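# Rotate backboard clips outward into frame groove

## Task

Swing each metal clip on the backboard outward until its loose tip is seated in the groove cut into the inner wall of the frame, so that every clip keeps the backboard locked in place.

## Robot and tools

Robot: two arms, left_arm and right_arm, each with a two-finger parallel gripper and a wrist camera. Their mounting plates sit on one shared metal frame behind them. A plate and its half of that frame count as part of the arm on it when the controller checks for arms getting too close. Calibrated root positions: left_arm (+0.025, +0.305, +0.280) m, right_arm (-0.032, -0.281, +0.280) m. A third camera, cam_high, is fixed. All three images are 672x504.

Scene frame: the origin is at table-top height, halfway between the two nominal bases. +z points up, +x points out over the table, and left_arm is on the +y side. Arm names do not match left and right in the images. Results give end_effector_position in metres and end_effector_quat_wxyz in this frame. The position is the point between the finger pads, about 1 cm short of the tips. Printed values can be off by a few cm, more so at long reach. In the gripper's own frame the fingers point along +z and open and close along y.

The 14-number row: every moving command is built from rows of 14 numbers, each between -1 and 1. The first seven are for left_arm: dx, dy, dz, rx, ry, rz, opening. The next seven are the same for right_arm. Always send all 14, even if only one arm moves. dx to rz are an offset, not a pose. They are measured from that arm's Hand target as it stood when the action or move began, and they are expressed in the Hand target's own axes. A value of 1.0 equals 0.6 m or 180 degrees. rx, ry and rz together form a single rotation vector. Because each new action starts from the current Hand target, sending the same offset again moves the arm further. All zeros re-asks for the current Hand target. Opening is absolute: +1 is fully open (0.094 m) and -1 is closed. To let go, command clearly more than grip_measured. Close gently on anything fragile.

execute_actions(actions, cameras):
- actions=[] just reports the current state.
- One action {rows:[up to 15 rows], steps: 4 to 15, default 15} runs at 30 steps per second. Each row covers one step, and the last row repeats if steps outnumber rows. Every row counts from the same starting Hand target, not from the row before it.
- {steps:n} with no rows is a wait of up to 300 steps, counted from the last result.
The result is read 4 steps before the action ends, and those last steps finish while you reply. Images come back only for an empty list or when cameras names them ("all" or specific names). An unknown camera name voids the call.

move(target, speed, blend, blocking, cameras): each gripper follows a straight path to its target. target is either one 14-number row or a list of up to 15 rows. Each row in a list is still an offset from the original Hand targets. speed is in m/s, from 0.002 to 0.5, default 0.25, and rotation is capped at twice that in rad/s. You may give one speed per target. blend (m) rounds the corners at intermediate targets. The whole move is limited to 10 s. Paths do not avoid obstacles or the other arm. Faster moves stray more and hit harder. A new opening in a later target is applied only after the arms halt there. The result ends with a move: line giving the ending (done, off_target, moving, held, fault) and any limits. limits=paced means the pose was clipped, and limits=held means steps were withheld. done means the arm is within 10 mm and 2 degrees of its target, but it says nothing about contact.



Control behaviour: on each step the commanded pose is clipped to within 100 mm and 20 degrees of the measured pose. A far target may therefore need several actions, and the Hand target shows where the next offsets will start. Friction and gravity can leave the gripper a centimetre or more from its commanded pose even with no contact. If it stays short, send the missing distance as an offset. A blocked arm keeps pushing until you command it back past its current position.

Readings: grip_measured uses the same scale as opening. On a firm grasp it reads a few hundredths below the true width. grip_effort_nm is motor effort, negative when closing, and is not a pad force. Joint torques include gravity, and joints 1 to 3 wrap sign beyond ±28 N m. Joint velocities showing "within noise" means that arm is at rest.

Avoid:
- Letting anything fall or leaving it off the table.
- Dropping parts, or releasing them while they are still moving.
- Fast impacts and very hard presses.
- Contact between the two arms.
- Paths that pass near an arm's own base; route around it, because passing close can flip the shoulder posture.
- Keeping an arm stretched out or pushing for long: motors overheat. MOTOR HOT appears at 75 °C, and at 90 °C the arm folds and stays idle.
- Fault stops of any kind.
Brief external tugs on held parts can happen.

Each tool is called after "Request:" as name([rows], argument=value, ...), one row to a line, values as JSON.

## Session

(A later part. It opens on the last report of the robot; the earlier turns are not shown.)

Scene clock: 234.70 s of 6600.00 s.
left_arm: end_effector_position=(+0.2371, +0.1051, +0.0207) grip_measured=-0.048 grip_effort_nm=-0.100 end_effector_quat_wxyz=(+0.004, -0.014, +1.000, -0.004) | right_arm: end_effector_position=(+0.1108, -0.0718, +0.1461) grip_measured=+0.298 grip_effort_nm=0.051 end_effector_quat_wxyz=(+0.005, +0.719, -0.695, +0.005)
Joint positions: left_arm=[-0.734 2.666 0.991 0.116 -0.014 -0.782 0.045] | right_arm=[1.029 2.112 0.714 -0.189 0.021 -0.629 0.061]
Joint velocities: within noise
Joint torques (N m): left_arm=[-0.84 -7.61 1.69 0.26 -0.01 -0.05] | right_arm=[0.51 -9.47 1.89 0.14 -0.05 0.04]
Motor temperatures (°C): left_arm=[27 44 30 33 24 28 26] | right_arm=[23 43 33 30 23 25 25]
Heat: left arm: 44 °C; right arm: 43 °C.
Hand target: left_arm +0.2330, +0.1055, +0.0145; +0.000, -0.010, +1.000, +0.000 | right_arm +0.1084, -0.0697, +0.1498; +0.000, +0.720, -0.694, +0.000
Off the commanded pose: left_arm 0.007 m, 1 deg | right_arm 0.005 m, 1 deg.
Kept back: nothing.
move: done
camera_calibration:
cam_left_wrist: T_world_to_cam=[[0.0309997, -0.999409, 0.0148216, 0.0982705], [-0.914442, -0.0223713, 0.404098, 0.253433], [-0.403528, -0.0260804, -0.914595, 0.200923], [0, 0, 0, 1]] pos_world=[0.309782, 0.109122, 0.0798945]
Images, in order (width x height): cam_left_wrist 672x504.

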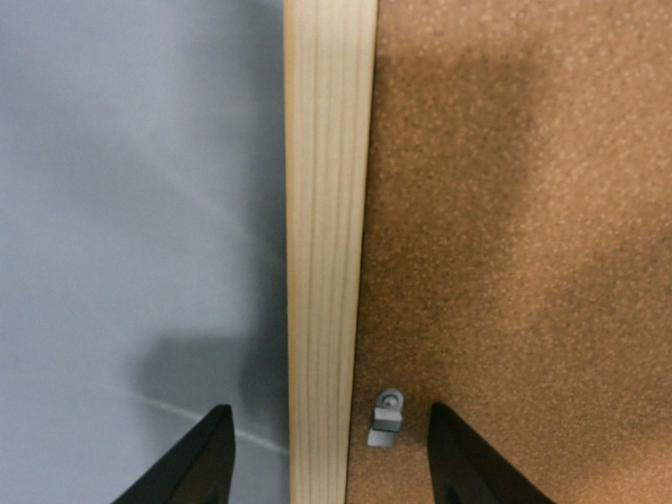

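Request:
move([
  [0,0,-0.0367,0,0,0,0.1,0,0,0,0,0,0,0.3],
  [0.0213,0.0208,-0.0333,0,0,0,-0.05,0,0,0,0,0,0,0.3],
  [0.0067,0.007,-0.01,0,0,0,-0.05,0,0,0,0,0,0,0.3],
  [0.0043,0.004,0,0,0,0,-0.05,0,0,0,0,0,0,0.3],
], speed=0.06, cameras=["cam_left_wrist"])

Scene clock: 237.37 s of 6600.00 s.
left_arm: end_effector_position=(+0.2346, +0.1058, +0.0205) grip_measured=-0.048 grip_effort_nm=-0.105 end_effector_quat_wxyz=(+0.006, -0.013, +1.000, -0.006) | right_arm: end_effector_position=(+0.1108, -0.0718, +0.1461) grip_measured=+0.298 grip_effort_nm=0.051 end_effector_quat_wxyz=(+0.005, +0.719, -0.695, +0.005)
Joint positions: left_arm=[-0.737 2.665 0.977 0.134 -0.013 -0.782 0.045] | right_arm=[1.029 2.112 0.714 -0.189 0.021 -0.629 0.061]
Joint velocities: within noise
Joint torques (N m): left_arm=[-0.62 -7.58 1.58 0.22 -0.01 -0.06] | right_arm=[0.51 -9.44 2.14 0.14 -0.06 0.03]
Motor temperatures (°C): left_arm=[27 44 30 32 24 28 26] | right_arm=[23 42 33 30 23 25 25]
Heat: left arm: 44 °C; right arm: 42 °C.
Hand target: left_arm +0.2303, +0.1077, +0.0145; +0.000, -0.010, +1.000, +0.000 | right_arm +0.1084, -0.0697, +0.1498; +0.000, +0.720, -0.694, +0.000
Off the commanded pose: left_arm 0.008 m, 1 deg | right_arm 0.005 m, 1 deg.
Kept back: nothing.
move: done
camera_calibration:
cam_left_wrist: T_world_to_cam=[[0.0279536, -0.99943, 0.0189039, 0.0997042], [-0.915541, -0.018007, 0.401821, 0.251044], [-0.401252, -0.0285396, -0.915523, 0.199544], [0, 0, 0, 1]] pos_world=[0.307121, 0.109863, 0.0799278]
Images, in order (width x height): cam_left_wrist 672x504.

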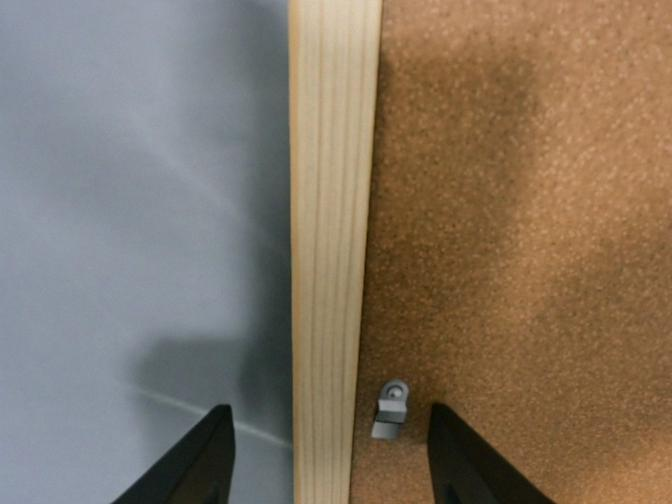

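Request:
move(target=[0.0025,0,0,0,0,0,-0.4,0,0,0,0,0,0,0.3], speed=0.06, cameras=["cam_left_wrist"])

Scene clock: 238.30 s of 6600.00 s.
left_arm: end_effector_position=(+0.2351, +0.1032, +0.0207) grip_measured=-0.397 grip_effort_nm=-0.115 end_effector_quat_wxyz=(+0.005, -0.012, +1.000, -0.010) | right_arm: end_effector_position=(+0.1108, -0.0718, +0.1461) grip_measured=+0.298 grip_effort_nm=0.056 end_effector_quat_wxyz=(+0.005, +0.719, -0.695, +0.005)
Joint positions: left_arm=[-0.739 2.665 0.98 0.135 -0.008 -0.782 0.028] | right_arm=[1.029 2.112 0.714 -0.189 0.021 -0.629 0.061]
Joint velocities: within noise
Joint torques (N m): left_arm=[-0.73 -7.66 0.99 0.25 -0.07 -0.09] | right_arm=[0.58 -9.57 2.06 0.13 -0.07 0.01]
Motor temperatures (°C): left_arm=[27 44 30 32 24 28 26] | right_arm=[23 42 33 30 23 25 25]
Heat: left arm: 44 °C; right arm: 42 °C.
Hand target: left_arm +0.2289, +0.1077, +0.0145; +0.000, -0.010, +1.000, +0.000 | right_arm +0.1084, -0.0697, +0.1498; +0.000, +0.720, -0.694, +0.000
Off the commanded pose: left_arm 0.010 m, 1 deg | right_arm 0.005 m, 1 deg.
Kept back: nothing.
move: done
camera_calibration:
cam_left_wrist: T_world_to_cam=[[0.0260165, -0.999311, 0.0264733, 0.0973934], [-0.915445, -0.0131774, 0.402228, 0.250816], [-0.401602, -0.0346994, -0.915157, 0.200487], [0, 0, 0, 1]] pos_world=[0.30759, 0.107588, 0.0800137]
Images, in order (width x height): cam_left_wrist 672x504.

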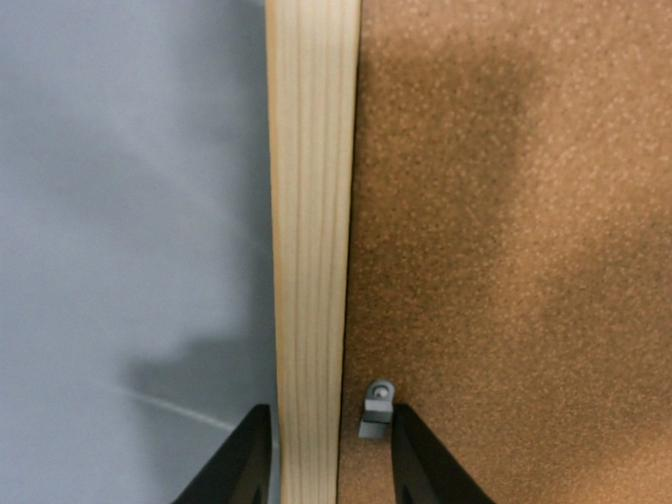

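Request:
move(target=[0,0,0,0,0,0,-0.6,0,0,0,0,0,0,0.3], speed=0.06, cameras=["cam_left_wrist"])

Request:
zoom_image(camera="cam_left_wrist", region=[320, 350, 430, 450])

Scene clock: 239.23 s of 6600.00 s.
left_arm: end_effector_position=(+0.2346, +0.1040, +0.0207) grip_measured=-0.595 grip_effort_nm=-0.222 end_effector_quat_wxyz=(+0.005, -0.011, +1.000, -0.008) | right_arm: end_effector_position=(+0.1108, -0.0718, +0.1461) grip_measured=+0.298 grip_effort_nm=0.056 end_effector_quat_wxyz=(+0.005, +0.719, -0.695, +0.005)
Joint positions: left_arm=[-0.74 2.665 0.98 0.132 -0.01 -0.782 0.019] | right_arm=[1.029 2.112 0.714 -0.189 0.021 -0.629 0.061]
Joint velocities: within noise
Joint torques (N m): left_arm=[-0.68 -7.65 1.01 0.28 -0.06 -0.09] | right_arm=[0.7 -9.62 2.07 0.14 -0.04 0.08]
Motor temperatures (°C): left_arm=[27 44 30 32 24 28 26] | right_arm=[23 42 33 30 23 25 25]
Heat: left arm: 44 °C; right arm: 42 °C.
Hand target: left_arm +0.2289, +0.1077, +0.0145; +0.000, -0.010, +1.000, +0.000 | right_arm +0.1084, -0.0697, +0.1498; +0.000, +0.720, -0.694, +0.000
Off the commanded pose: left_arm 0.009 m, 1 deg | right_arm 0.005 m, 1 deg.
Kept back: nothing.
move: done
camera_calibration:
cam_left_wrist: T_world_to_cam=[[0.0252726, -0.999423, 0.0226982, 0.0984223], [-0.914986, -0.0139792, 0.403244, 0.250365], [-0.402694, -0.0309596, -0.914811, 0.200174], [0, 0, 0, 1]] pos_world=[0.307202, 0.108063, 0.0799287]
Images, in order (width x height): cam_left_wrist 672x504.

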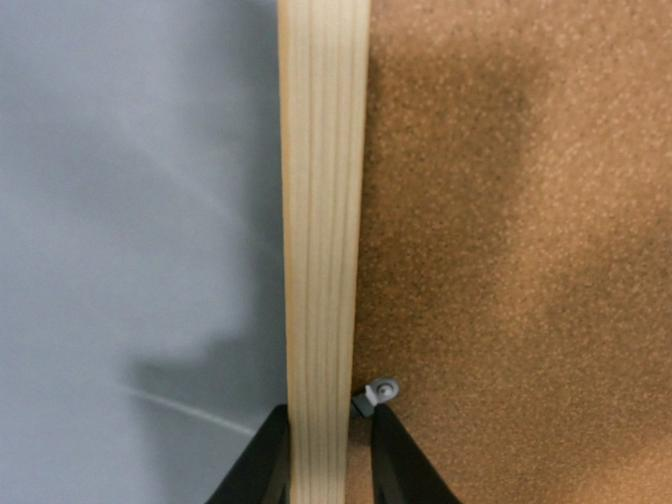

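Scaled by 4.582 from the camera's 672x504 image, which has a finer 960x720 frame.

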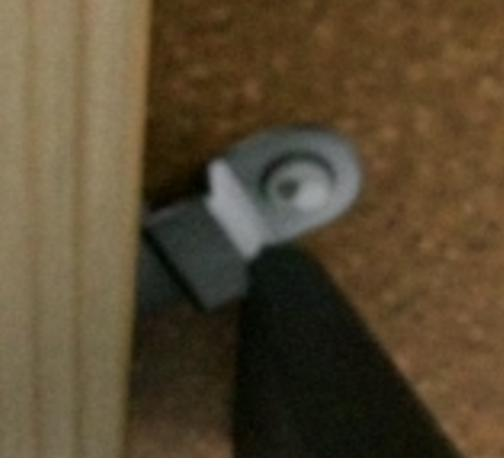

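Request:
move(target=[0,0,0,0,0,0,-0.67,0,0,0,0,0,0,0.3], speed=0.06, cameras=["cam_left_wrist"])

Request:
zoom_image(camera="cam_left_wrist", region=[320, 350, 430, 450])

Scene clock: 240.17 s of 6600.00 s.
left_arm: end_effector_position=(+0.2344, +0.1055, +0.0206) grip_measured=-0.666 grip_effort_nm=-0.208 end_effector_quat_wxyz=(+0.005, -0.011, +1.000, -0.004) | right_arm: end_effector_position=(+0.1108, -0.0718, +0.1461) grip_measured=+0.298 grip_effort_nm=0.051 end_effector_quat_wxyz=(+0.005, +0.719, -0.695, +0.005)
Joint positions: left_arm=[-0.74 2.665 0.98 0.127 -0.015 -0.782 0.016] | right_arm=[1.029 2.112 0.714 -0.189 0.021 -0.629 0.061]
Joint velocities: within noise
Joint torques (N m): left_arm=[-0.7 -7.64 1.01 0.32 0 -0.09] | right_arm=[0.53 -9.54 2.03 0.11 -0.03 0.02]
Motor temperatures (°C): left_arm=[27 43 30 32 24 27 26] | right_arm=[23 42 33 30 23 25 25]
Heat: left arm: 43 °C; right arm: 42 °C.
Hand target: left_arm +0.2288, +0.1078, +0.0145; +0.000, -0.010, +1.000, +0.000 | right_arm +0.1084, -0.0697, +0.1498; +0.000, +0.720, -0.694, +0.000
Off the commanded pose: left_arm 0.009 m, 1 deg | right_arm 0.005 m, 1 deg.
Kept back: nothing.
move: done
camera_calibration:
cam_left_wrist: T_world_to_cam=[[0.025284, -0.999561, 0.0154164, 0.100129], [-0.915018, -0.0169291, 0.403057, 0.250499], [-0.402619, -0.0242971, -0.915045, 0.199392], [0, 0, 0, 1]] pos_world=[0.306958, 0.109171, 0.0799434]
Images, in order (width x height): cam_left_wrist 672x504.

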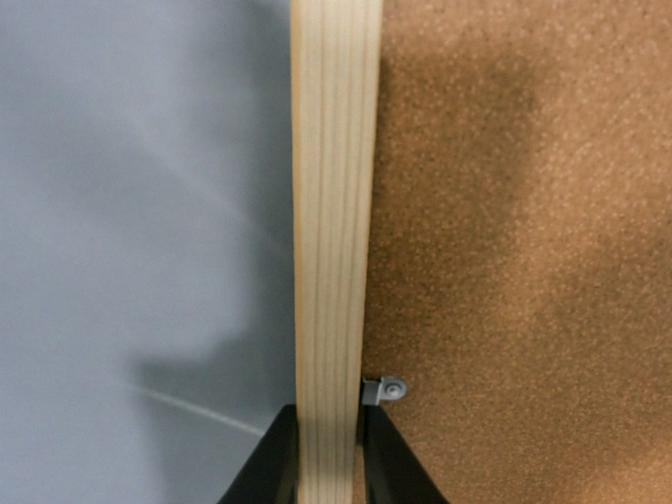

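Scaled by 4.582 from the camera's 672x504 image, which has a finer 960x720 frame.

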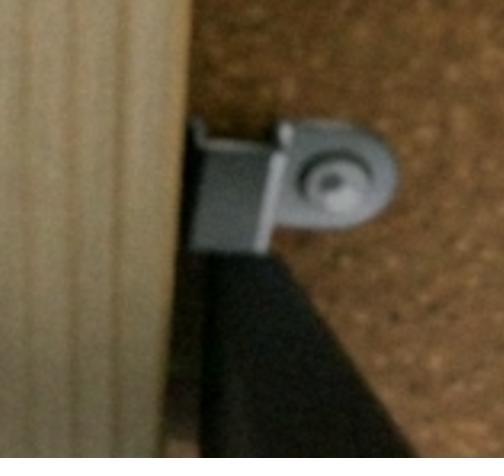

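Request:
move(target=[0,0,0,0,0,0,0.2,0,0,0,0,0,0,0.3], speed=0.06, cameras=["cam_left_wrist"])

Request:
move([
  [0,0,-0.126,0,0,0,0.2,0,0,0,0,0,0,0.3],
  [-0.0188,-0.28,-0.126,0,0,0,0,0.0655,0.0357,-0.05,0,0,0,0.3],
  [-0.0188,-0.28,-0.0675,0,0,0,0,0.0655,0.0357,-0.05,0,0,0,0.3],
], speed=0.12, cameras=["cam_left_wrist"])

Scene clock: 243.13 s of 6600.00 s.
left_arm: end_effector_position=(+0.2332, +0.1093, +0.0206) grip_measured=+0.197 grip_effort_nm=0.188 end_effector_quat_wxyz=(+0.004, -0.011, +1.000, +0.005) | right_arm: end_effector_position=(+0.1108, -0.0718, +0.1461) grip_measured=+0.298 grip_effort_nm=0.051 end_effector_quat_wxyz=(+0.005, +0.719, -0.695, +0.005)
Joint positions: left_arm=[-0.74 2.665 0.98 0.113 -0.026 -0.782 0.056] | right_arm=[1.029 2.112 0.714 -0.189 0.021 -0.629 0.061]
Joint velocities: within noise
Joint torques (N m): left_arm=[-0.69 -7.62 1.01 0.41 0.12 -0.09] | right_arm=[0.5 -9.63 2.13 0.15 -0.07 0.05]
Motor temperatures (°C): left_arm=[27 43 30 32 24 27 26] | right_arm=[23 42 32 30 23 25 25]
Heat: left arm: 43 °C; right arm: 42 °C.
Hand target: left_arm +0.2289, +0.1077, +0.0145; +0.000, -0.010, +1.000, +0.000 | right_arm +0.1084, -0.0697, +0.1498; +0.000, +0.720, -0.694, +0.000
Off the commanded pose: left_arm 0.008 m, 1 deg | right_arm 0.005 m, 1 deg.
Kept back: nothing.
move: done
camera_calibration:
cam_left_wrist: T_world_to_cam=[[0.0255569, -0.999671, -0.00211214, 0.104247], [-0.914069, -0.0242238, 0.404834, 0.250082], [-0.404752, -0.00841566, -0.914388, 0.197778], [0, 0, 0, 1]] pos_world=[0.305979, 0.111935, 0.079824]
Images, in order (width x height): cam_left_wrist 672x504.

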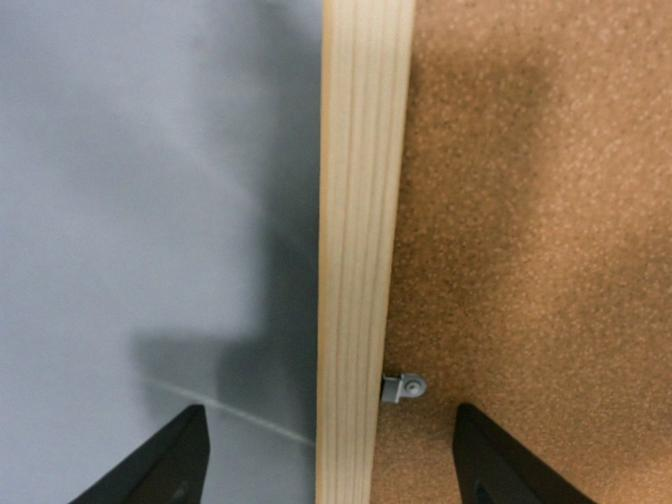

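Scene clock: 247.40 s of 6600.00 s.
left_arm: end_effector_position=(+0.2407, -0.0540, +0.0581) grip_measured=+0.003 grip_effort_nm=-0.115 end_effector_quat_wxyz=(-0.003, -0.008, +1.000, +0.007) | right_arm: end_effector_position=(+0.0912, -0.1053, +0.1777) grip_measured=+0.298 grip_effort_nm=0.056 end_effector_quat_wxyz=(-0.005, +0.720, -0.694, +0.003)
Joint positions: left_arm=[-1.01 2.744 1.617 -0.463 -0.015 -1.046 0.047] | right_arm=[1.02 1.875 0.535 -0.226 0.021 -0.641 0.061]
Joint velocities: within noise
Joint torques (N m): left_arm=[-0.27 -11.58 5.09 0.28 0 -0.09] | right_arm=[-0.39 -7.57 2.35 -0.01 0 -0.06]
Motor temperatures (°C): left_arm=[27 43 30 32 24 27 26] | right_arm=[23 42 32 30 23 25 25]
Heat: left arm: 43 °C; right arm: 42 °C.
Hand target: left_arm +0.2434, -0.0600, +0.0551; +0.000, -0.010, +1.000, +0.000 | right_arm +0.0885, -0.1096, +0.1798; -0.001, +0.720, -0.694, +0.000
Off the commanded pose: left_arm 0.007 m, 1 deg | right_arm 0.006 m, 1 deg.
Kept back: nothing.
move: done
camera_calibration:
cam_left_wrist: T_world_to_cam=[[0.0185004, -0.999808, -0.00649105, -0.0572323], [-0.908461, -0.0195207, 0.417514, 0.235946], [-0.41756, -0.00182731, -0.908647, 0.236797], [0, 0, 0, 1]] pos_world=[0.314284, -0.0521827, 0.116283]
Images, in order (width x height): cam_left_wrist 672x504.

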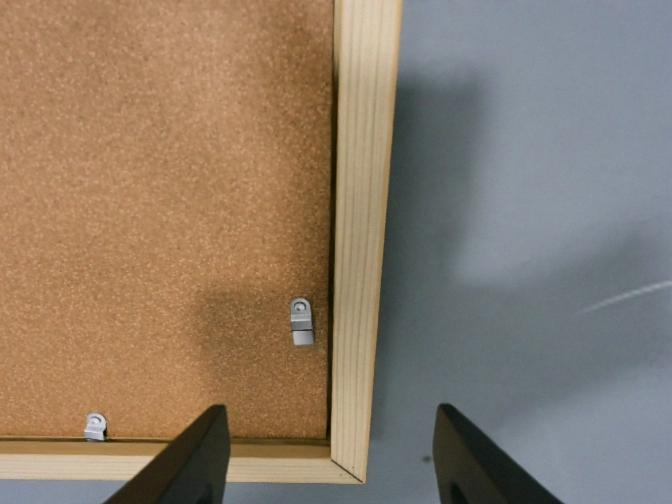

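Request:
move([
  [0.0243,0.0263,0.0133,0,0,0,-0.05,0,0,0,0,0,0,0.3],
  [0.0113,0.011,0.0443,0,0,0,-0.05,0,0,0,0,0,0,0.3],
  [0.0114,0.0044,0.0627,0,0,0,-0.05,0,0,0,0,0,0,0.3],
], speed=0.06, cameras=["cam_left_wrist"])

Scene clock: 249.13 s of 6600.00 s.
left_arm: end_effector_position=(+0.2382, -0.0558, +0.0241) grip_measured=-0.048 grip_effort_nm=-0.105 end_effector_quat_wxyz=(+0.001, -0.009, +1.000, +0.000) | right_arm: end_effector_position=(+0.0912, -0.1053, +0.1777) grip_measured=+0.298 grip_effort_nm=0.056 end_effector_quat_wxyz=(-0.005, +0.720, -0.694, +0.003)
Joint positions: left_arm=[-1.016 2.842 1.651 -0.383 -0.014 -1.055 0.045] | right_arm=[1.02 1.875 0.535 -0.226 0.021 -0.642 0.061]
Joint velocities: within noise
Joint torques (N m): left_arm=[-0.55 -10.93 4.66 0.25 0 -0.11] | right_arm=[-0.54 -7.62 2.47 0.05 -0.07 -0.09]
Motor temperatures (°C): left_arm=[27 43 30 32 24 27 26] | right_arm=[23 42 32 30 23 25 25]
Heat: left arm: 43 °C; right arm: 42 °C.
Hand target: left_arm +0.2367, -0.0576, +0.0174; +0.000, -0.010, +1.000, +0.000 | right_arm +0.0885, -0.1096, +0.1798; -0.001, +0.720, -0.694, +0.000
Off the commanded pose: left_arm 0.007 m, 0 deg | right_arm 0.006 m, 1 deg.
Kept back: nothing.
move: done
camera_calibration:
cam_left_wrist: T_world_to_cam=[[0.0213808, -0.999742, 0.00766016, -0.0601475], [-0.911718, -0.0163531, 0.41049, 0.248907], [-0.410259, -0.0157605, -0.911833, 0.202411], [0, 0, 0, 1]] pos_world=[0.31126, -0.0528715, 0.0828522]
Images, in order (width x height): cam_left_wrist 672x504.

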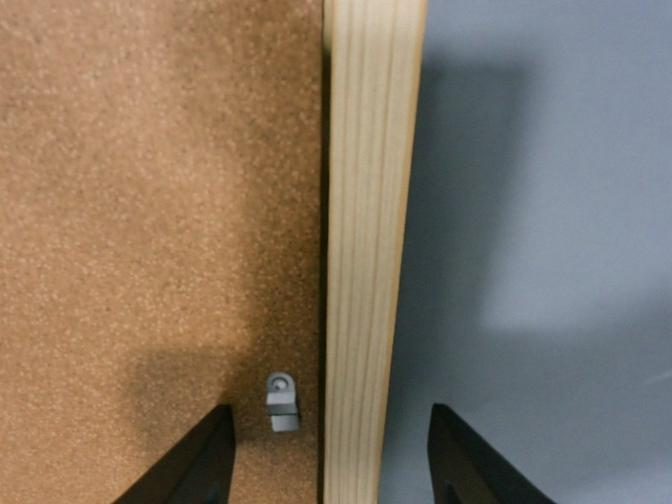

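Request:
execute_actions(actions=[], cameras=["cam_left_wrist"])

Scene clock: 249.97 s of 6600.00 s.
left_arm: end_effector_position=(+0.2382, -0.0558, +0.0241) grip_measured=-0.048 grip_effort_nm=-0.105 end_effector_quat_wxyz=(+0.001, -0.009, +1.000, +0.000) | right_arm: end_effector_position=(+0.0911, -0.1054, +0.1777) grip_measured=+0.298 grip_effort_nm=0.061 end_effector_quat_wxyz=(-0.005, +0.720, -0.694, +0.003)
Joint positions: left_arm=[-1.016 2.842 1.651 -0.383 -0.014 -1.055 0.045] | right_arm=[1.02 1.875 0.535 -0.227 0.021 -0.642 0.061]
Joint velocities: within noise
Joint torques (N m): left_arm=[-0.57 -10.89 4.67 0.25 0 -0.11] | right_arm=[-0.49 -7.58 2.43 0.04 -0.01 -0.07]
Motor temperatures (°C): left_arm=[27 43 30 32 24 27 26] | right_arm=[23 42 32 30 23 25 25]
Heat: left arm: 43 °C; right arm: 42 °C.
Hand target: left_arm +0.2367, -0.0576, +0.0174; +0.000, -0.010, +1.000, +0.000 | right_arm +0.0885, -0.1097, +0.1798; -0.001, +0.720, -0.694, +0.000
Off the commanded pose: left_arm 0.007 m, 0 deg | right_arm 0.005 m, 1 deg.
Steps of this call (1-25: nothing new was sent). Readings (end_effector_position of left_arm | right_arm):
1: (+0.2382, -0.0558, +0.0241) | (+0.0912, -0.1053, +0.1777)
2: (+0.2382, -0.0558, +0.0241) | (+0.0912, -0.1053, +0.1777)
4: (+0.2382, -0.0558, +0.0241) | (+0.0912, -0.1053, +0.1777)
8: (+0.2382, -0.0558, +0.0241) | (+0.0912, -0.1053, +0.1777)
25: the state above
camera_calibration:
cam_left_wrist: T_world_to_cam=[[0.0213808, -0.999742, 0.00766016, -0.0601475], [-0.911718, -0.0163531, 0.41049, 0.248907], [-0.410259, -0.0157605, -0.911833, 0.202411], [0, 0, 0, 1]] pos_world=[0.31126, -0.0528715, 0.0828522]
Images, in order (width x height): cam_left_wrist 672x504.

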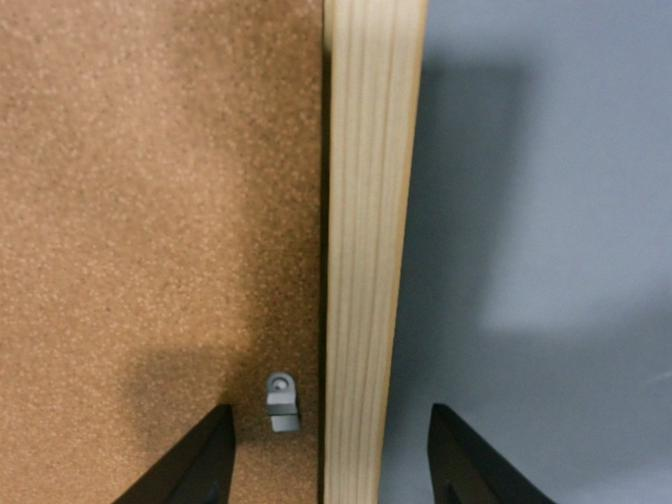

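Request:
move(target=[0,0,0,0,0,0,-0.4,0,0,0,0,0,0,0.3], cameras=["cam_left_wrist"])

Request:
move(target=[0,0,0,0,0,0,-0.6,0,0,0,0,0,0,0.3], cameras=["cam_left_wrist"])

Scene clock: 250.90 s of 6600.00 s.
left_arm: end_effector_position=(+0.2382, -0.0558, +0.0241) grip_measured=-0.397 grip_effort_nm=-0.115 end_effector_quat_wxyz=(+0.001, -0.009, +1.000, +0.000) | right_arm: end_effector_position=(+0.0911, -0.1054, +0.1777) grip_measured=+0.298 grip_effort_nm=0.051 end_effector_quat_wxyz=(-0.005, +0.720, -0.694, +0.003)
Joint positions: left_arm=[-1.016 2.842 1.651 -0.383 -0.014 -1.055 0.028] | right_arm=[1.02 1.875 0.535 -0.227 0.021 -0.642 0.061]
Joint velocities: within noise
Joint torques (N m): left_arm=[-0.55 -10.92 4.67 0.25 0 -0.11] | right_arm=[-0.53 -7.57 2.28 -0.02 -0.03 -0.04]
Motor temperatures (°C): left_arm=[27 43 30 32 24 27 26] | right_arm=[23 42 32 30 23 25 25]
Heat: left arm: 43 °C; right arm: 42 °C.
Hand target: left_arm +0.2367, -0.0576, +0.0174; +0.000, -0.010, +1.000, +0.000 | right_arm +0.0885, -0.1096, +0.1798; -0.001, +0.720, -0.694, +0.000
Off the commanded pose: left_arm 0.007 m, 0 deg | right_arm 0.005 m, 1 deg.
Kept back: nothing.
move: done
camera_calibration:
cam_left_wrist: T_world_to_cam=[[0.0213808, -0.999742, 0.00766016, -0.0601475], [-0.911718, -0.0163531, 0.41049, 0.248907], [-0.410259, -0.0157605, -0.911833, 0.202411], [0, 0, 0, 1]] pos_world=[0.31126, -0.0528715, 0.0828522]
Images, in order (width x height): cam_left_wrist 672x504.

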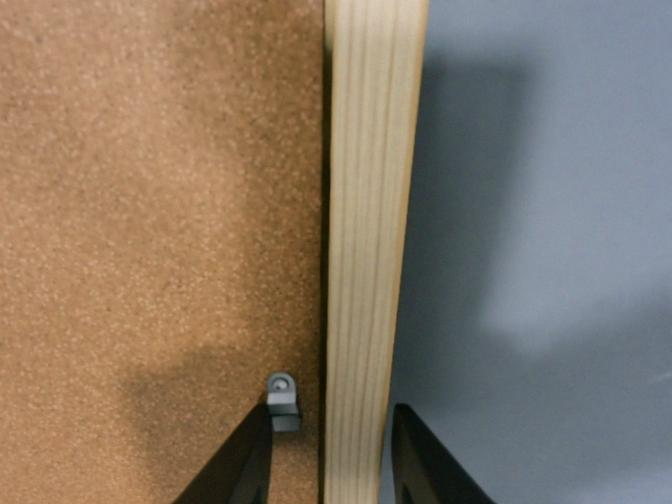

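Scene clock: 251.60 s of 6600.00 s.
left_arm: end_effector_position=(+0.2382, -0.0569, +0.0241) grip_measured=-0.597 grip_effort_nm=-0.149 end_effector_quat_wxyz=(+0.000, -0.010, +1.000, -0.003) | right_arm: end_effector_position=(+0.0911, -0.1054, +0.1777) grip_measured=+0.298 grip_effort_nm=0.056 end_effector_quat_wxyz=(-0.005, +0.720, -0.694, +0.003)
Joint positions: left_arm=[-1.016 2.842 1.651 -0.379 -0.011 -1.056 0.019] | right_arm=[1.02 1.875 0.535 -0.227 0.021 -0.642 0.061]
Joint velocities: within noise
Joint torques (N m): left_arm=[-0.57 -10.95 4.67 0.23 -0.03 -0.1] | right_arm=[-0.5 -7.46 2.39 0 -0.05 -0.05]
Motor temperatures (°C): left_arm=[27 43 30 32 24 27 26] | right_arm=[23 42 32 30 23 25 25]
Heat: left arm: 43 °C; right arm: 42 °C.
Hand target: left_arm +0.2367, -0.0575, +0.0174; +0.000, -0.010, +1.000, +0.000 | right_arm +0.0885, -0.1096, +0.1798; -0.001, +0.720, -0.694, +0.000
Off the commanded pose: left_arm 0.007 m, 0 deg | right_arm 0.005 m, 1 deg.
Kept back: nothing.
move: done
camera_calibration:
cam_left_wrist: T_world_to_cam=[[0.0225728, -0.999667, 0.0124823, -0.0616367], [-0.911417, -0.0154457, 0.411193, 0.248865], [-0.410863, -0.0206583, -0.911463, 0.202259], [0, 0, 0, 1]] pos_world=[0.311312, -0.053594, 0.0827894]
Images, in order (width x height): cam_left_wrist 672x504.

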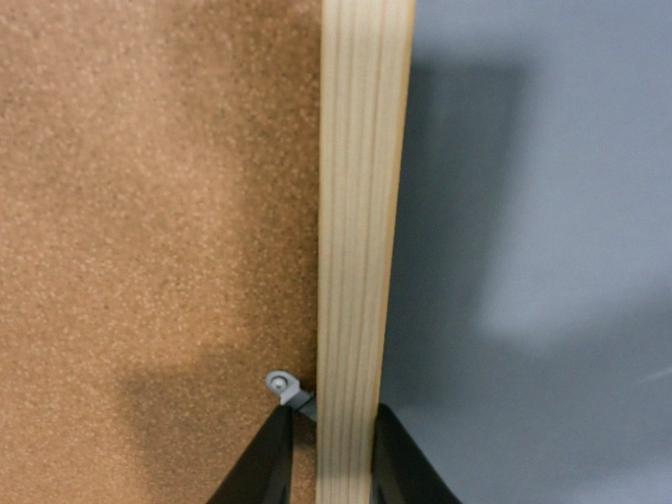

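Request:
move(target=[0,0,0,0,0,0,-0.66,0,0,0,0,0,0,0.3], cameras=["cam_left_wrist"])

Request:
move(target=[0,0,0,0,0,0,-0.71,0,0,0,0,0,0,0.3], cameras=["cam_left_wrist"])

Request:
zoom_image(camera="cam_left_wrist", region=[200, 320, 400, 500])

Scene clock: 252.53 s of 6600.00 s.
left_arm: end_effector_position=(+0.2381, -0.0576, +0.0241) grip_measured=-0.657 grip_effort_nm=-0.139 end_effector_quat_wxyz=(+0.000, -0.010, +1.000, -0.004) | right_arm: end_effector_position=(+0.0911, -0.1054, +0.1777) grip_measured=+0.298 grip_effort_nm=0.056 end_effector_quat_wxyz=(-0.005, +0.720, -0.694, +0.003)
Joint positions: left_arm=[-1.016 2.842 1.651 -0.377 -0.009 -1.056 0.016] | right_arm=[1.02 1.875 0.535 -0.227 0.021 -0.642 0.061]
Joint velocities: within noise
Joint torques (N m): left_arm=[-0.57 -10.93 4.7 0.2 -0.06 -0.09] | right_arm=[-0.44 -7.56 2.25 0.01 -0.07 -0.06]
Motor temperatures (°C): left_arm=[27 43 30 32 24 27 26] | right_arm=[23 42 32 30 23 25 25]
Heat: left arm: 43 °C; right arm: 42 °C.
Hand target: left_arm +0.2367, -0.0575, +0.0174; +0.000, -0.010, +1.000, +0.000 | right_arm +0.0885, -0.1096, +0.1798; -0.001, +0.720, -0.694, +0.000
Off the commanded pose: left_arm 0.007 m, 0 deg | right_arm 0.005 m, 1 deg.
Kept back: nothing.
move: done
camera_calibration:
cam_left_wrist: T_world_to_cam=[[0.0226002, -0.999623, 0.0155985, -0.0624118], [-0.911086, -0.0141699, 0.411972, 0.248772], [-0.411596, -0.0235222, -0.911063, 0.202223], [0, 0, 0, 1]] pos_world=[0.311298, -0.0541065, 0.0827244]
Images, in order (width x height): cam_left_wrist 672x504.

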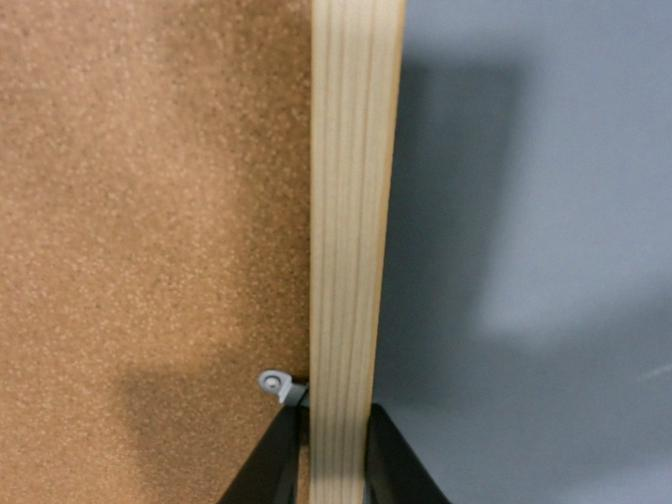

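Scene clock: 253.23 s of 6600.00 s.
left_arm: end_effector_position=(+0.2382, -0.0581, +0.0241) grip_measured=-0.707 grip_effort_nm=-0.129 end_effector_quat_wxyz=(+0.000, -0.010, +1.000, -0.005) | right_arm: end_effector_position=(+0.0911, -0.1054, +0.1777) grip_measured=+0.298 grip_effort_nm=0.051 end_effector_quat_wxyz=(-0.005, +0.720, -0.694, +0.003)
Joint positions: left_arm=[-1.016 2.842 1.651 -0.375 -0.008 -1.056 0.014] | right_arm=[1.02 1.875 0.535 -0.227 0.021 -0.642 0.061]
Joint velocities: within noise
Joint torques (N m): left_arm=[-0.57 -10.95 4.7 0.19 -0.06 -0.1] | right_arm=[-0.47 -7.56 2.32 -0.01 -0.06 -0.08]
Motor temperatures (°C): left_arm=[27 43 30 32 24 27 26] | right_arm=[23 41 32 30 23 25 25]
Heat: left arm: 43 °C; right arm: 41 °C.
Hand target: left_arm +0.2367, -0.0575, +0.0174; +0.000, -0.010, +1.000, +0.000 | right_arm +0.0885, -0.1096, +0.1798; -0.001, +0.720, -0.694, +0.000
Off the commanded pose: left_arm 0.007 m, 1 deg | right_arm 0.005 m, 1 deg.
Kept back: nothing.
move: done
camera_calibration:
cam_left_wrist: T_world_to_cam=[[0.0226177, -0.999579, 0.0181541, -0.0630712], [-0.911161, -0.0131372, 0.411842, 0.248947], [-0.41143, -0.0258562, -0.911074, 0.202086], [0, 0, 0, 1]] pos_world=[0.311401, -0.054549, 0.0827339]
Images, in order (width x height): cam_left_wrist 672x504.

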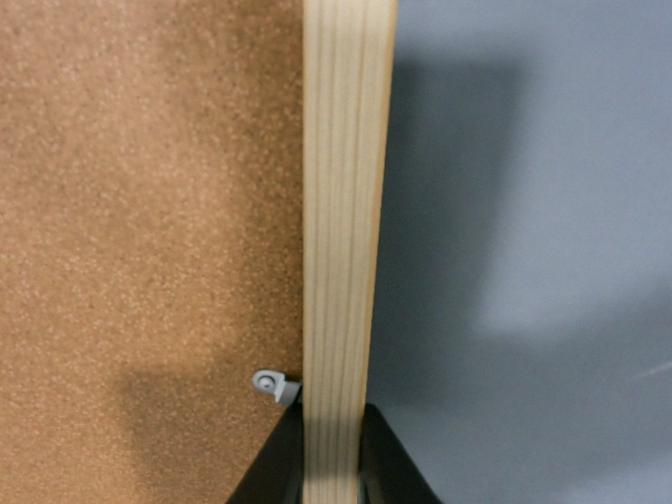

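Scaled by 2.520 from the camera's 672x504 image, which has a finer 960x720 frame.

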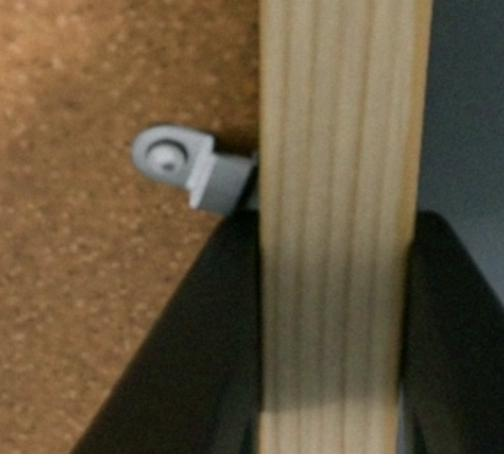

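Request:
move(target=[0,0,0,0,0,0,-0.77,0,0,0,0,0,0,0.3], cameras=["cam_left_wrist"])

Request:
zoom_image(camera="cam_left_wrist", region=[200, 320, 400, 500])

Scene clock: 254.17 s of 6600.00 s.
left_arm: end_effector_position=(+0.2382, -0.0583, +0.0241) grip_measured=-0.766 grip_effort_nm=-0.510 end_effector_quat_wxyz=(+0.000, -0.010, +1.000, -0.006) | right_arm: end_effector_position=(+0.0911, -0.1054, +0.1777) grip_measured=+0.298 grip_effort_nm=0.056 end_effector_quat_wxyz=(-0.005, +0.720, -0.694, +0.003)
Joint positions: left_arm=[-1.016 2.842 1.651 -0.374 -0.008 -1.056 0.011] | right_arm=[1.02 1.875 0.535 -0.227 0.021 -0.642 0.061]
Joint velocities: left_arm=[-0.017 0.012 -0.002 -0.022 -0.007 0.022 0.005] | right_arm=[0.007 -0.002 0.002 -0.168 0.007 -0.095 0]
Joint torques (N m): left_arm=[-0.54 -10.93 4.7 0.19 -0.07 -0.1] | right_arm=[-0.44 -7.41 2.33 0.03 -0.02 -0.06]
Motor temperatures (°C): left_arm=[27 43 30 32 24 27 26] | right_arm=[23 41 32 30 23 25 25]
Heat: left arm: 43 °C; right arm: 41 °C.
Hand target: left_arm +0.2367, -0.0576, +0.0174; +0.000, -0.010, +1.000, +0.000 | right_arm +0.0885, -0.1096, +0.1798; -0.001, +0.720, -0.694, +0.000
Off the commanded pose: left_arm 0.007 m, 1 deg | right_arm 0.005 m, 1 deg.
Kept back: nothing.
move: done
camera_calibration:
cam_left_wrist: T_world_to_cam=[[0.0226215, -0.99957, 0.0186735, -0.0632], [-0.911105, -0.0129232, 0.411971, 0.248932], [-0.411552, -0.0263329, -0.911006, 0.20208], [0, 0, 0, 1]] pos_world=[0.311399, -0.0546345, 0.0827235]
Images, in order (width x height): cam_left_wrist 672x504.

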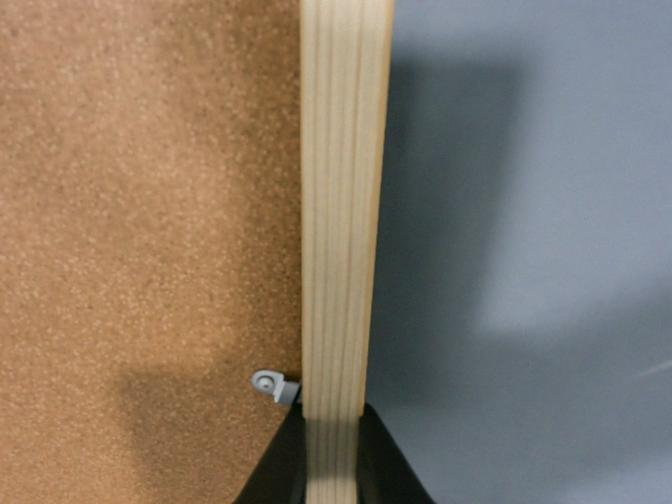

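Scaled by 2.520 from the camera's 672x504 image, which has a finer 960x720 frame.

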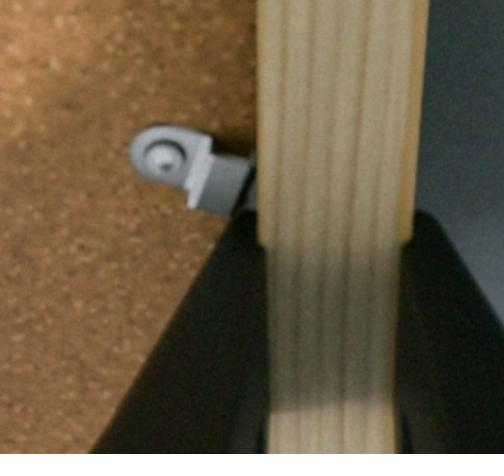

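Request:
move([
  [0,0,0,0,0,0,0.1,0,0,0,0,0,0,0.3],
  [0,0,-0.07,0,0,0,0.1,0,0,0,0,0,0,0.3],
  [0.013,0.0219,-0.07,0,0,0,-0.05,0,0,0,0,0,0,0.3],
  [-0.0024,-0.0042,-0.07,0,0,0,-0.05,0,0,0,0,0,0,0.3],
  [-0.0024,-0.0042,-0.028,0,0,0,-0.05,0,0,0,0,0,0,0.3],
], speed=[0.1,0.08,0.08,0.06,0.05], cameras=["cam_left_wrist"])

Scene clock: 258.30 s of 6600.00 s.
left_arm: end_effector_position=(+0.2365, -0.0550, +0.0379) grip_measured=-0.047 grip_effort_nm=-0.110 end_effector_quat_wxyz=(-0.005, -0.010, +1.000, +0.003) | right_arm: end_effector_position=(+0.0911, -0.1054, +0.1777) grip_measured=+0.298 grip_effort_nm=0.051 end_effector_quat_wxyz=(-0.005, +0.720, -0.694, +0.003)
Joint positions: left_arm=[-1.016 2.801 1.635 -0.419 -0.008 -1.057 0.045] | right_arm=[1.02 1.875 0.535 -0.227 0.021 -0.642 0.061]
Joint velocities: within noise
Joint torques (N m): left_arm=[-0.59 -11.49 4.9 0.27 -0.06 -0.09] | right_arm=[-0.44 -7.47 2.24 0.02 -0.03 -0.06]
Motor temperatures (°C): left_arm=[27 44 30 32 24 27 26] | right_arm=[23 41 32 30 23 25 25]
Heat: left arm: 44 °C; right arm: 41 °C.
Hand target: left_arm +0.2381, -0.0599, +0.0342; +0.000, -0.010, +1.000, +0.000 | right_arm +0.0885, -0.1096, +0.1798; -0.001, +0.720, -0.694, +0.000
Off the commanded pose: left_arm 0.006 m, 1 deg | right_arm 0.005 m, 1 deg.
Kept back: nothing.
move: done; target 3's new opening was sent with left_arm's hand 0.013 m and 2 deg from that target
camera_calibration:
cam_left_wrist: T_world_to_cam=[[0.0235947, -0.999721, 0.000705355, -0.05975], [-0.906718, -0.0211026, 0.421208, 0.239933], [-0.421076, -0.0105779, -0.906964, 0.216937], [0, 0, 0, 1]] pos_world=[0.310308, -0.0523755, 0.0957348]
Images, in order (width x height): cam_left_wrist 672x504.

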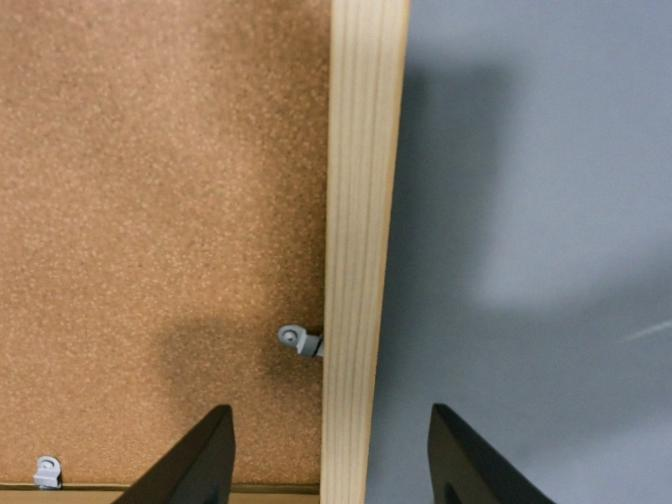

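Request:
move(target=[0,0,0.0295,0,0,0,-0.05,0,0,0,0,0,0,0.3], speed=0.05, cameras=["cam_left_wrist"])

Request:
move(target=[0,0,0,0,0,0,-0.4,0,0,0,0,0,0,0.3], cameras=["cam_left_wrist"])

Scene clock: 259.30 s of 6600.00 s.
left_arm: end_effector_position=(+0.2378, -0.0576, +0.0240) grip_measured=-0.048 grip_effort_nm=-0.100 end_effector_quat_wxyz=(-0.004, -0.010, +1.000, +0.001) | right_arm: end_effector_position=(+0.0911, -0.1054, +0.1777) grip_measured=+0.298 grip_effort_nm=0.051 end_effector_quat_wxyz=(-0.005, +0.720, -0.694, +0.003)
Joint positions: left_arm=[-1.016 2.849 1.671 -0.402 -0.008 -1.057 0.045] | right_arm=[1.02 1.875 0.535 -0.227 0.021 -0.642 0.061]
Joint velocities: within noise
Joint torques (N m): left_arm=[-0.57 -10.82 4.75 0.33 -0.06 -0.08] | right_arm=[-0.57 -7.49 2.25 0.02 -0.05 -0.09]
Motor temperatures (°C): left_arm=[27 44 30 32 24 27 26] | right_arm=[23 41 32 30 23 25 25]
Heat: left arm: 44 °C; right arm: 41 °C.
Hand target: left_arm +0.2381, -0.0600, +0.0165; +0.000, -0.010, +1.000, +0.000 | right_arm +0.0885, -0.1096, +0.1798; -0.001, +0.720, -0.694, +0.000
Off the commanded pose: left_arm 0.008 m, 0 deg | right_arm 0.005 m, 1 deg.
Kept back: nothing.
move: done
camera_calibration:
cam_left_wrist: T_world_to_cam=[[0.0240344, -0.999698, 0.00502815, -0.0625112], [-0.907771, -0.0197169, 0.419002, 0.247259], [-0.418777, -0.0146349, -0.907971, 0.204143], [0, 0, 0, 1]] pos_world=[0.311447, -0.0546295, 0.082068]
Images, in order (width x height): cam_left_wrist 672x504.

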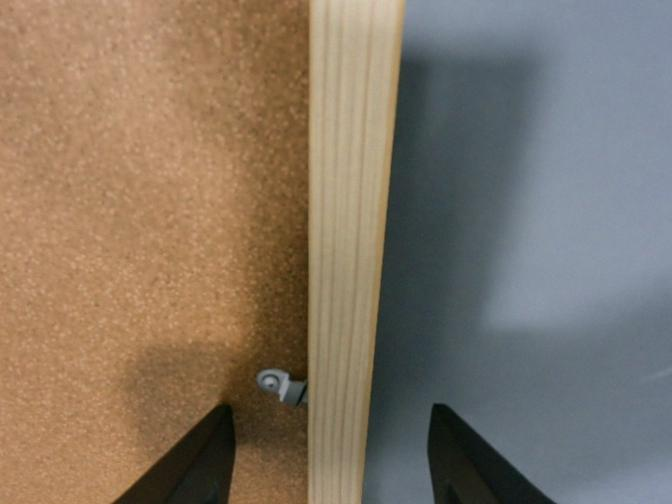

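Scene clock: 260.00 s of 6600.00 s.
left_arm: end_effector_position=(+0.2378, -0.0576, +0.0240) grip_measured=-0.397 grip_effort_nm=-0.115 end_effector_quat_wxyz=(-0.004, -0.010, +1.000, +0.001) | right_arm: end_effector_position=(+0.0911, -0.1054, +0.1777) grip_measured=+0.298 grip_effort_nm=0.056 end_effector_quat_wxyz=(-0.005, +0.720, -0.694, +0.003)
Joint positions: left_arm=[-1.016 2.849 1.671 -0.402 -0.008 -1.057 0.028] | right_arm=[1.02 1.875 0.535 -0.227 0.021 -0.642 0.061]
Joint velocities: within noise
Joint torques (N m): left_arm=[-0.55 -10.82 4.75 0.31 -0.07 -0.08] | right_arm=[-0.39 -7.51 2.54 -0.01 -0.06 -0.06]
Motor temperatures (°C): left_arm=[27 44 30 32 24 27 26] | right_arm=[23 41 32 30 23 25 25]
Heat: left arm: 44 °C; right arm: 41 °C.
Hand target: left_arm +0.2381, -0.0599, +0.0165; +0.000, -0.010, +1.000, +0.000 | right_arm +0.0885, -0.1096, +0.1798; -0.001, +0.720, -0.694, +0.000
Off the commanded pose: left_arm 0.008 m, 0 deg | right_arm 0.005 m, 1 deg.
Kept back: nothing.
move: done
camera_calibration:
cam_left_wrist: T_world_to_cam=[[0.0240344, -0.999698, 0.00502815, -0.0625112], [-0.907771, -0.0197169, 0.419002, 0.247259], [-0.418777, -0.0146349, -0.907971, 0.204143], [0, 0, 0, 1]] pos_world=[0.311447, -0.0546295, 0.082068]
Images, in order (width x height): cam_left_wrist 672x504.

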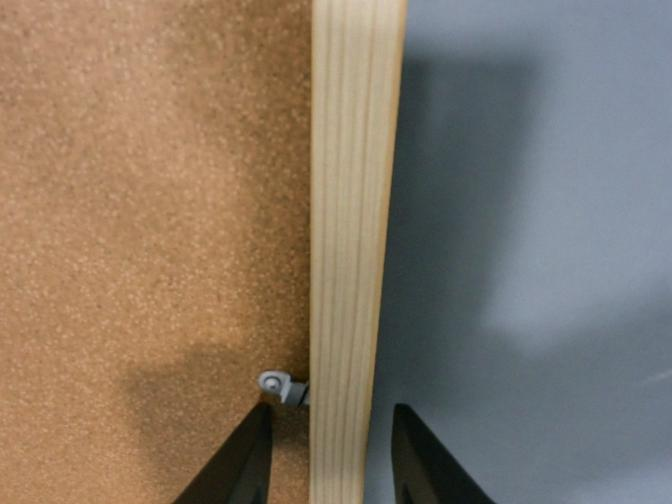

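Request:
move([
  [0,0,0,0,0,0,0.1,0,0,0,0,0,0,0.3],
  [0,0,-0.05,0,0,0,0.1,0,0,0,0,0,0,0.3],
  [0.013,0.0219,-0.05,0,0,0,-0.05,0,0,0,0,0,0,0.3],
  [-0.006,-0.0016,-0.05,0,0,0,-0.05,0,0,0,0,0,0,0.3],
  [-0.006,-0.0016,0.0,0,0,0,-0.05,0,0,0,0,0,0,0.3],
], speed=[0.1,0.08,0.08,0.06,0.05], cameras=["cam_left_wrist"])

Scene clock: 263.77 s of 6600.00 s.
left_arm: end_effector_position=(+0.2397, -0.0607, +0.0242) grip_measured=-0.048 grip_effort_nm=-0.100 end_effector_quat_wxyz=(-0.003, -0.010, +1.000, -0.001) | right_arm: end_effector_position=(+0.0911, -0.1054, +0.1777) grip_measured=+0.298 grip_effort_nm=0.056 end_effector_quat_wxyz=(-0.005, +0.720, -0.694, +0.003)
Joint positions: left_arm=[-1.016 2.855 1.688 -0.409 -0.008 -1.057 0.045] | right_arm=[1.02 1.875 0.535 -0.227 0.021 -0.642 0.061]
Joint velocities: within noise
Joint torques (N m): left_arm=[-0.05 -10.84 4.82 0.29 -0.08 -0.03] | right_arm=[-0.38 -7.49 2.44 0.04 -0.06 -0.05]
Motor temperatures (°C): left_arm=[27 45 30 32 24 27 26] | right_arm=[23 41 32 30 23 25 25]
Heat: left arm: 45 °C; right arm: 41 °C.
Hand target: left_arm +0.2418, -0.0608, +0.0165; +0.000, -0.010, +1.000, +0.000 | right_arm +0.0885, -0.1096, +0.1798; -0.001, +0.720, -0.694, +0.000
Off the commanded pose: left_arm 0.008 m, 0 deg | right_arm 0.005 m, 1 deg.
Kept back: nothing.
move: done; target 3's new opening was sent with left_arm's hand 0.014 m and 2 deg from that target
camera_calibration:
cam_left_wrist: T_world_to_cam=[[0.0240753, -0.999672, 0.00868919, -0.0657817], [-0.908664, -0.0182578, 0.41713, 0.249161], [-0.416834, -0.0179381, -0.908805, 0.204375], [0, 0, 0, 1]] pos_world=[0.313178, -0.0575449, 0.0823767]
Images, in order (width x height): cam_left_wrist 672x504.

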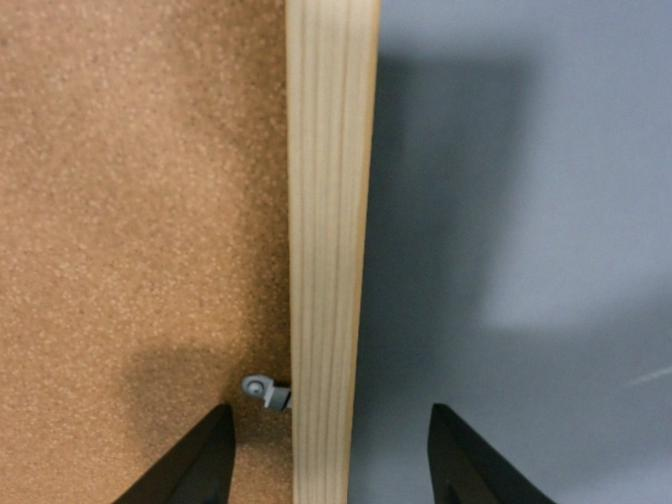

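Request:
move(target=[0,0,0,0,0,0,-0.6,0,0,0,0,0,0,0.3], cameras=["cam_left_wrist"])

Request:
move(target=[0,0,0,0,0,0,-0.67,0,0,0,0,0,0,0.3], cameras=["cam_left_wrist"])

Request:
zoom_image(camera="cam_left_wrist", region=[200, 320, 400, 500])

Scene clock: 264.70 s of 6600.00 s.
left_arm: end_effector_position=(+0.2398, -0.0597, +0.0242) grip_measured=-0.597 grip_effort_nm=-0.120 end_effector_quat_wxyz=(-0.002, -0.010, +1.000, +0.001) | right_arm: end_effector_position=(+0.0911, -0.1054, +0.1777) grip_measured=+0.298 grip_effort_nm=0.051 end_effector_quat_wxyz=(-0.005, +0.720, -0.694, +0.003)
Joint positions: left_arm=[-1.016 2.855 1.688 -0.412 -0.011 -1.057 0.019] | right_arm=[1.02 1.875 0.535 -0.227 0.021 -0.642 0.061]
Joint velocities: within noise
Joint torques (N m): left_arm=[-0.08 -10.84 4.82 0.31 -0.03 -0.03] | right_arm=[-0.4 -7.54 2.36 0.01 -0.04 -0.09]
Motor temperatures (°C): left_arm=[27 44 30 32 24 27 26] | right_arm=[23 41 32 30 23 25 25]
Heat: left arm: 44 °C; right arm: 41 °C.
Hand target: left_arm +0.2417, -0.0609, +0.0165; +0.000, -0.010, +1.000, +0.000 | right_arm +0.0885, -0.1096, +0.1798; -0.001, +0.720, -0.694, +0.000
Off the commanded pose: left_arm 0.008 m, 0 deg | right_arm 0.005 m, 1 deg.
Kept back: nothing.
move: done
camera_calibration:
cam_left_wrist: T_world_to_cam=[[0.0240156, -0.999702, 0.00434955, -0.0647032], [-0.909248, -0.0200337, 0.415773, 0.249372], [-0.415562, -0.0139399, -0.909458, 0.204401], [0, 0, 0, 1]] pos_world=[0.313237, -0.0568388, 0.0824933]
Images, in order (width x height): cam_left_wrist 672x504.

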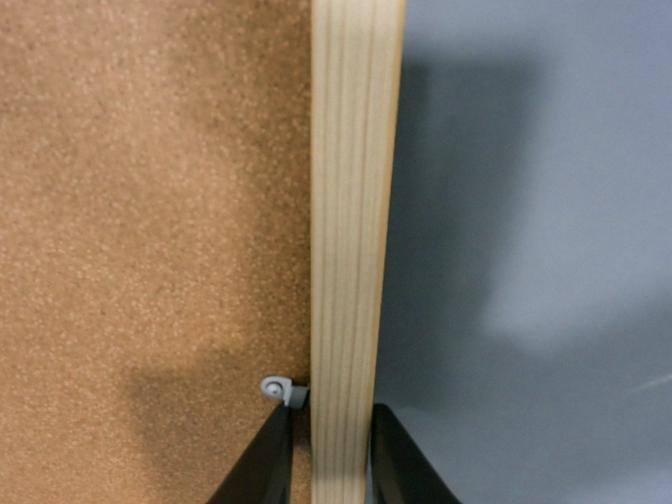

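Scene clock: 265.40 s of 6600.00 s.
left_arm: end_effector_position=(+0.2398, -0.0602, +0.0242) grip_measured=-0.667 grip_effort_nm=-0.110 end_effector_quat_wxyz=(-0.002, -0.010, +1.000, +0.000) | right_arm: end_effector_position=(+0.0911, -0.1054, +0.1777) grip_measured=+0.298 grip_effort_nm=0.051 end_effector_quat_wxyz=(-0.005, +0.720, -0.694, +0.003)
Joint positions: left_arm=[-1.016 2.855 1.688 -0.41 -0.01 -1.057 0.016] | right_arm=[1.02 1.875 0.535 -0.227 0.021 -0.642 0.061]
Joint velocities: within noise
Joint torques (N m): left_arm=[-0.09 -10.85 4.82 0.3 -0.04 -0.02] | right_arm=[-0.38 -7.6 2.44 0.01 -0.03 -0.07]
Motor temperatures (°C): left_arm=[27 44 30 32 24 27 26] | right_arm=[23 41 32 30 23 25 25]
Heat: left arm: 44 °C; right arm: 41 °C.
Hand target: left_arm +0.2417, -0.0608, +0.0165; +0.000, -0.010, +1.000, +0.000 | right_arm +0.0885, -0.1096, +0.1798; -0.001, +0.720, -0.694, +0.000
Off the commanded pose: left_arm 0.008 m, 0 deg | right_arm 0.005 m, 1 deg.
Kept back: nothing.
move: done
camera_calibration:
cam_left_wrist: T_world_to_cam=[[0.0240411, -0.999691, 0.00623987, -0.0651851], [-0.909161, -0.0192674, 0.415999, 0.2494], [-0.415751, -0.0156741, -0.909344, 0.20434], [0, 0, 0, 1]] pos_world=[0.313266, -0.0571568, 0.0824713]
Images, in order (width x height): cam_left_wrist 672x504.

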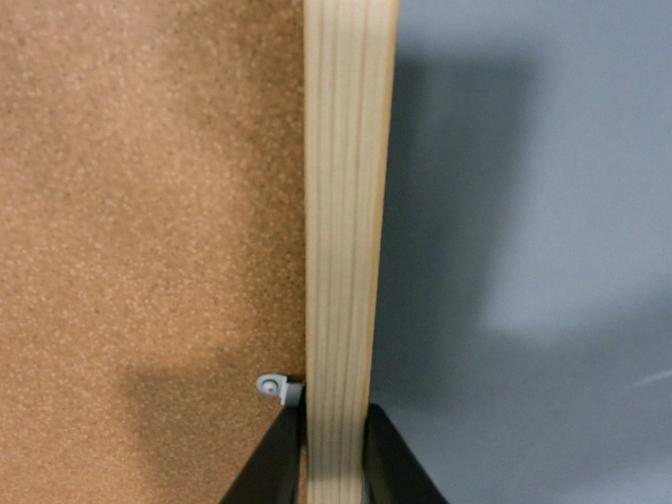

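Scaled by 2.520 from the camera's 672x504 image, which has a finer 960x720 frame.

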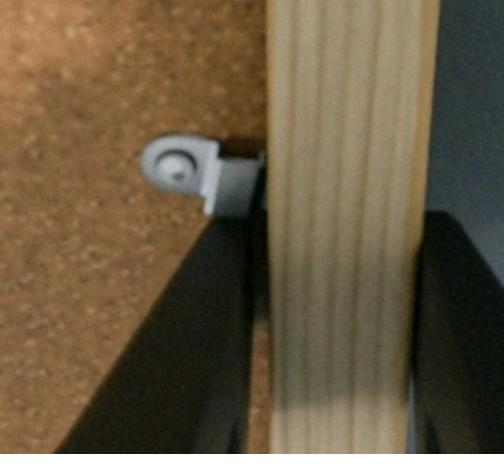

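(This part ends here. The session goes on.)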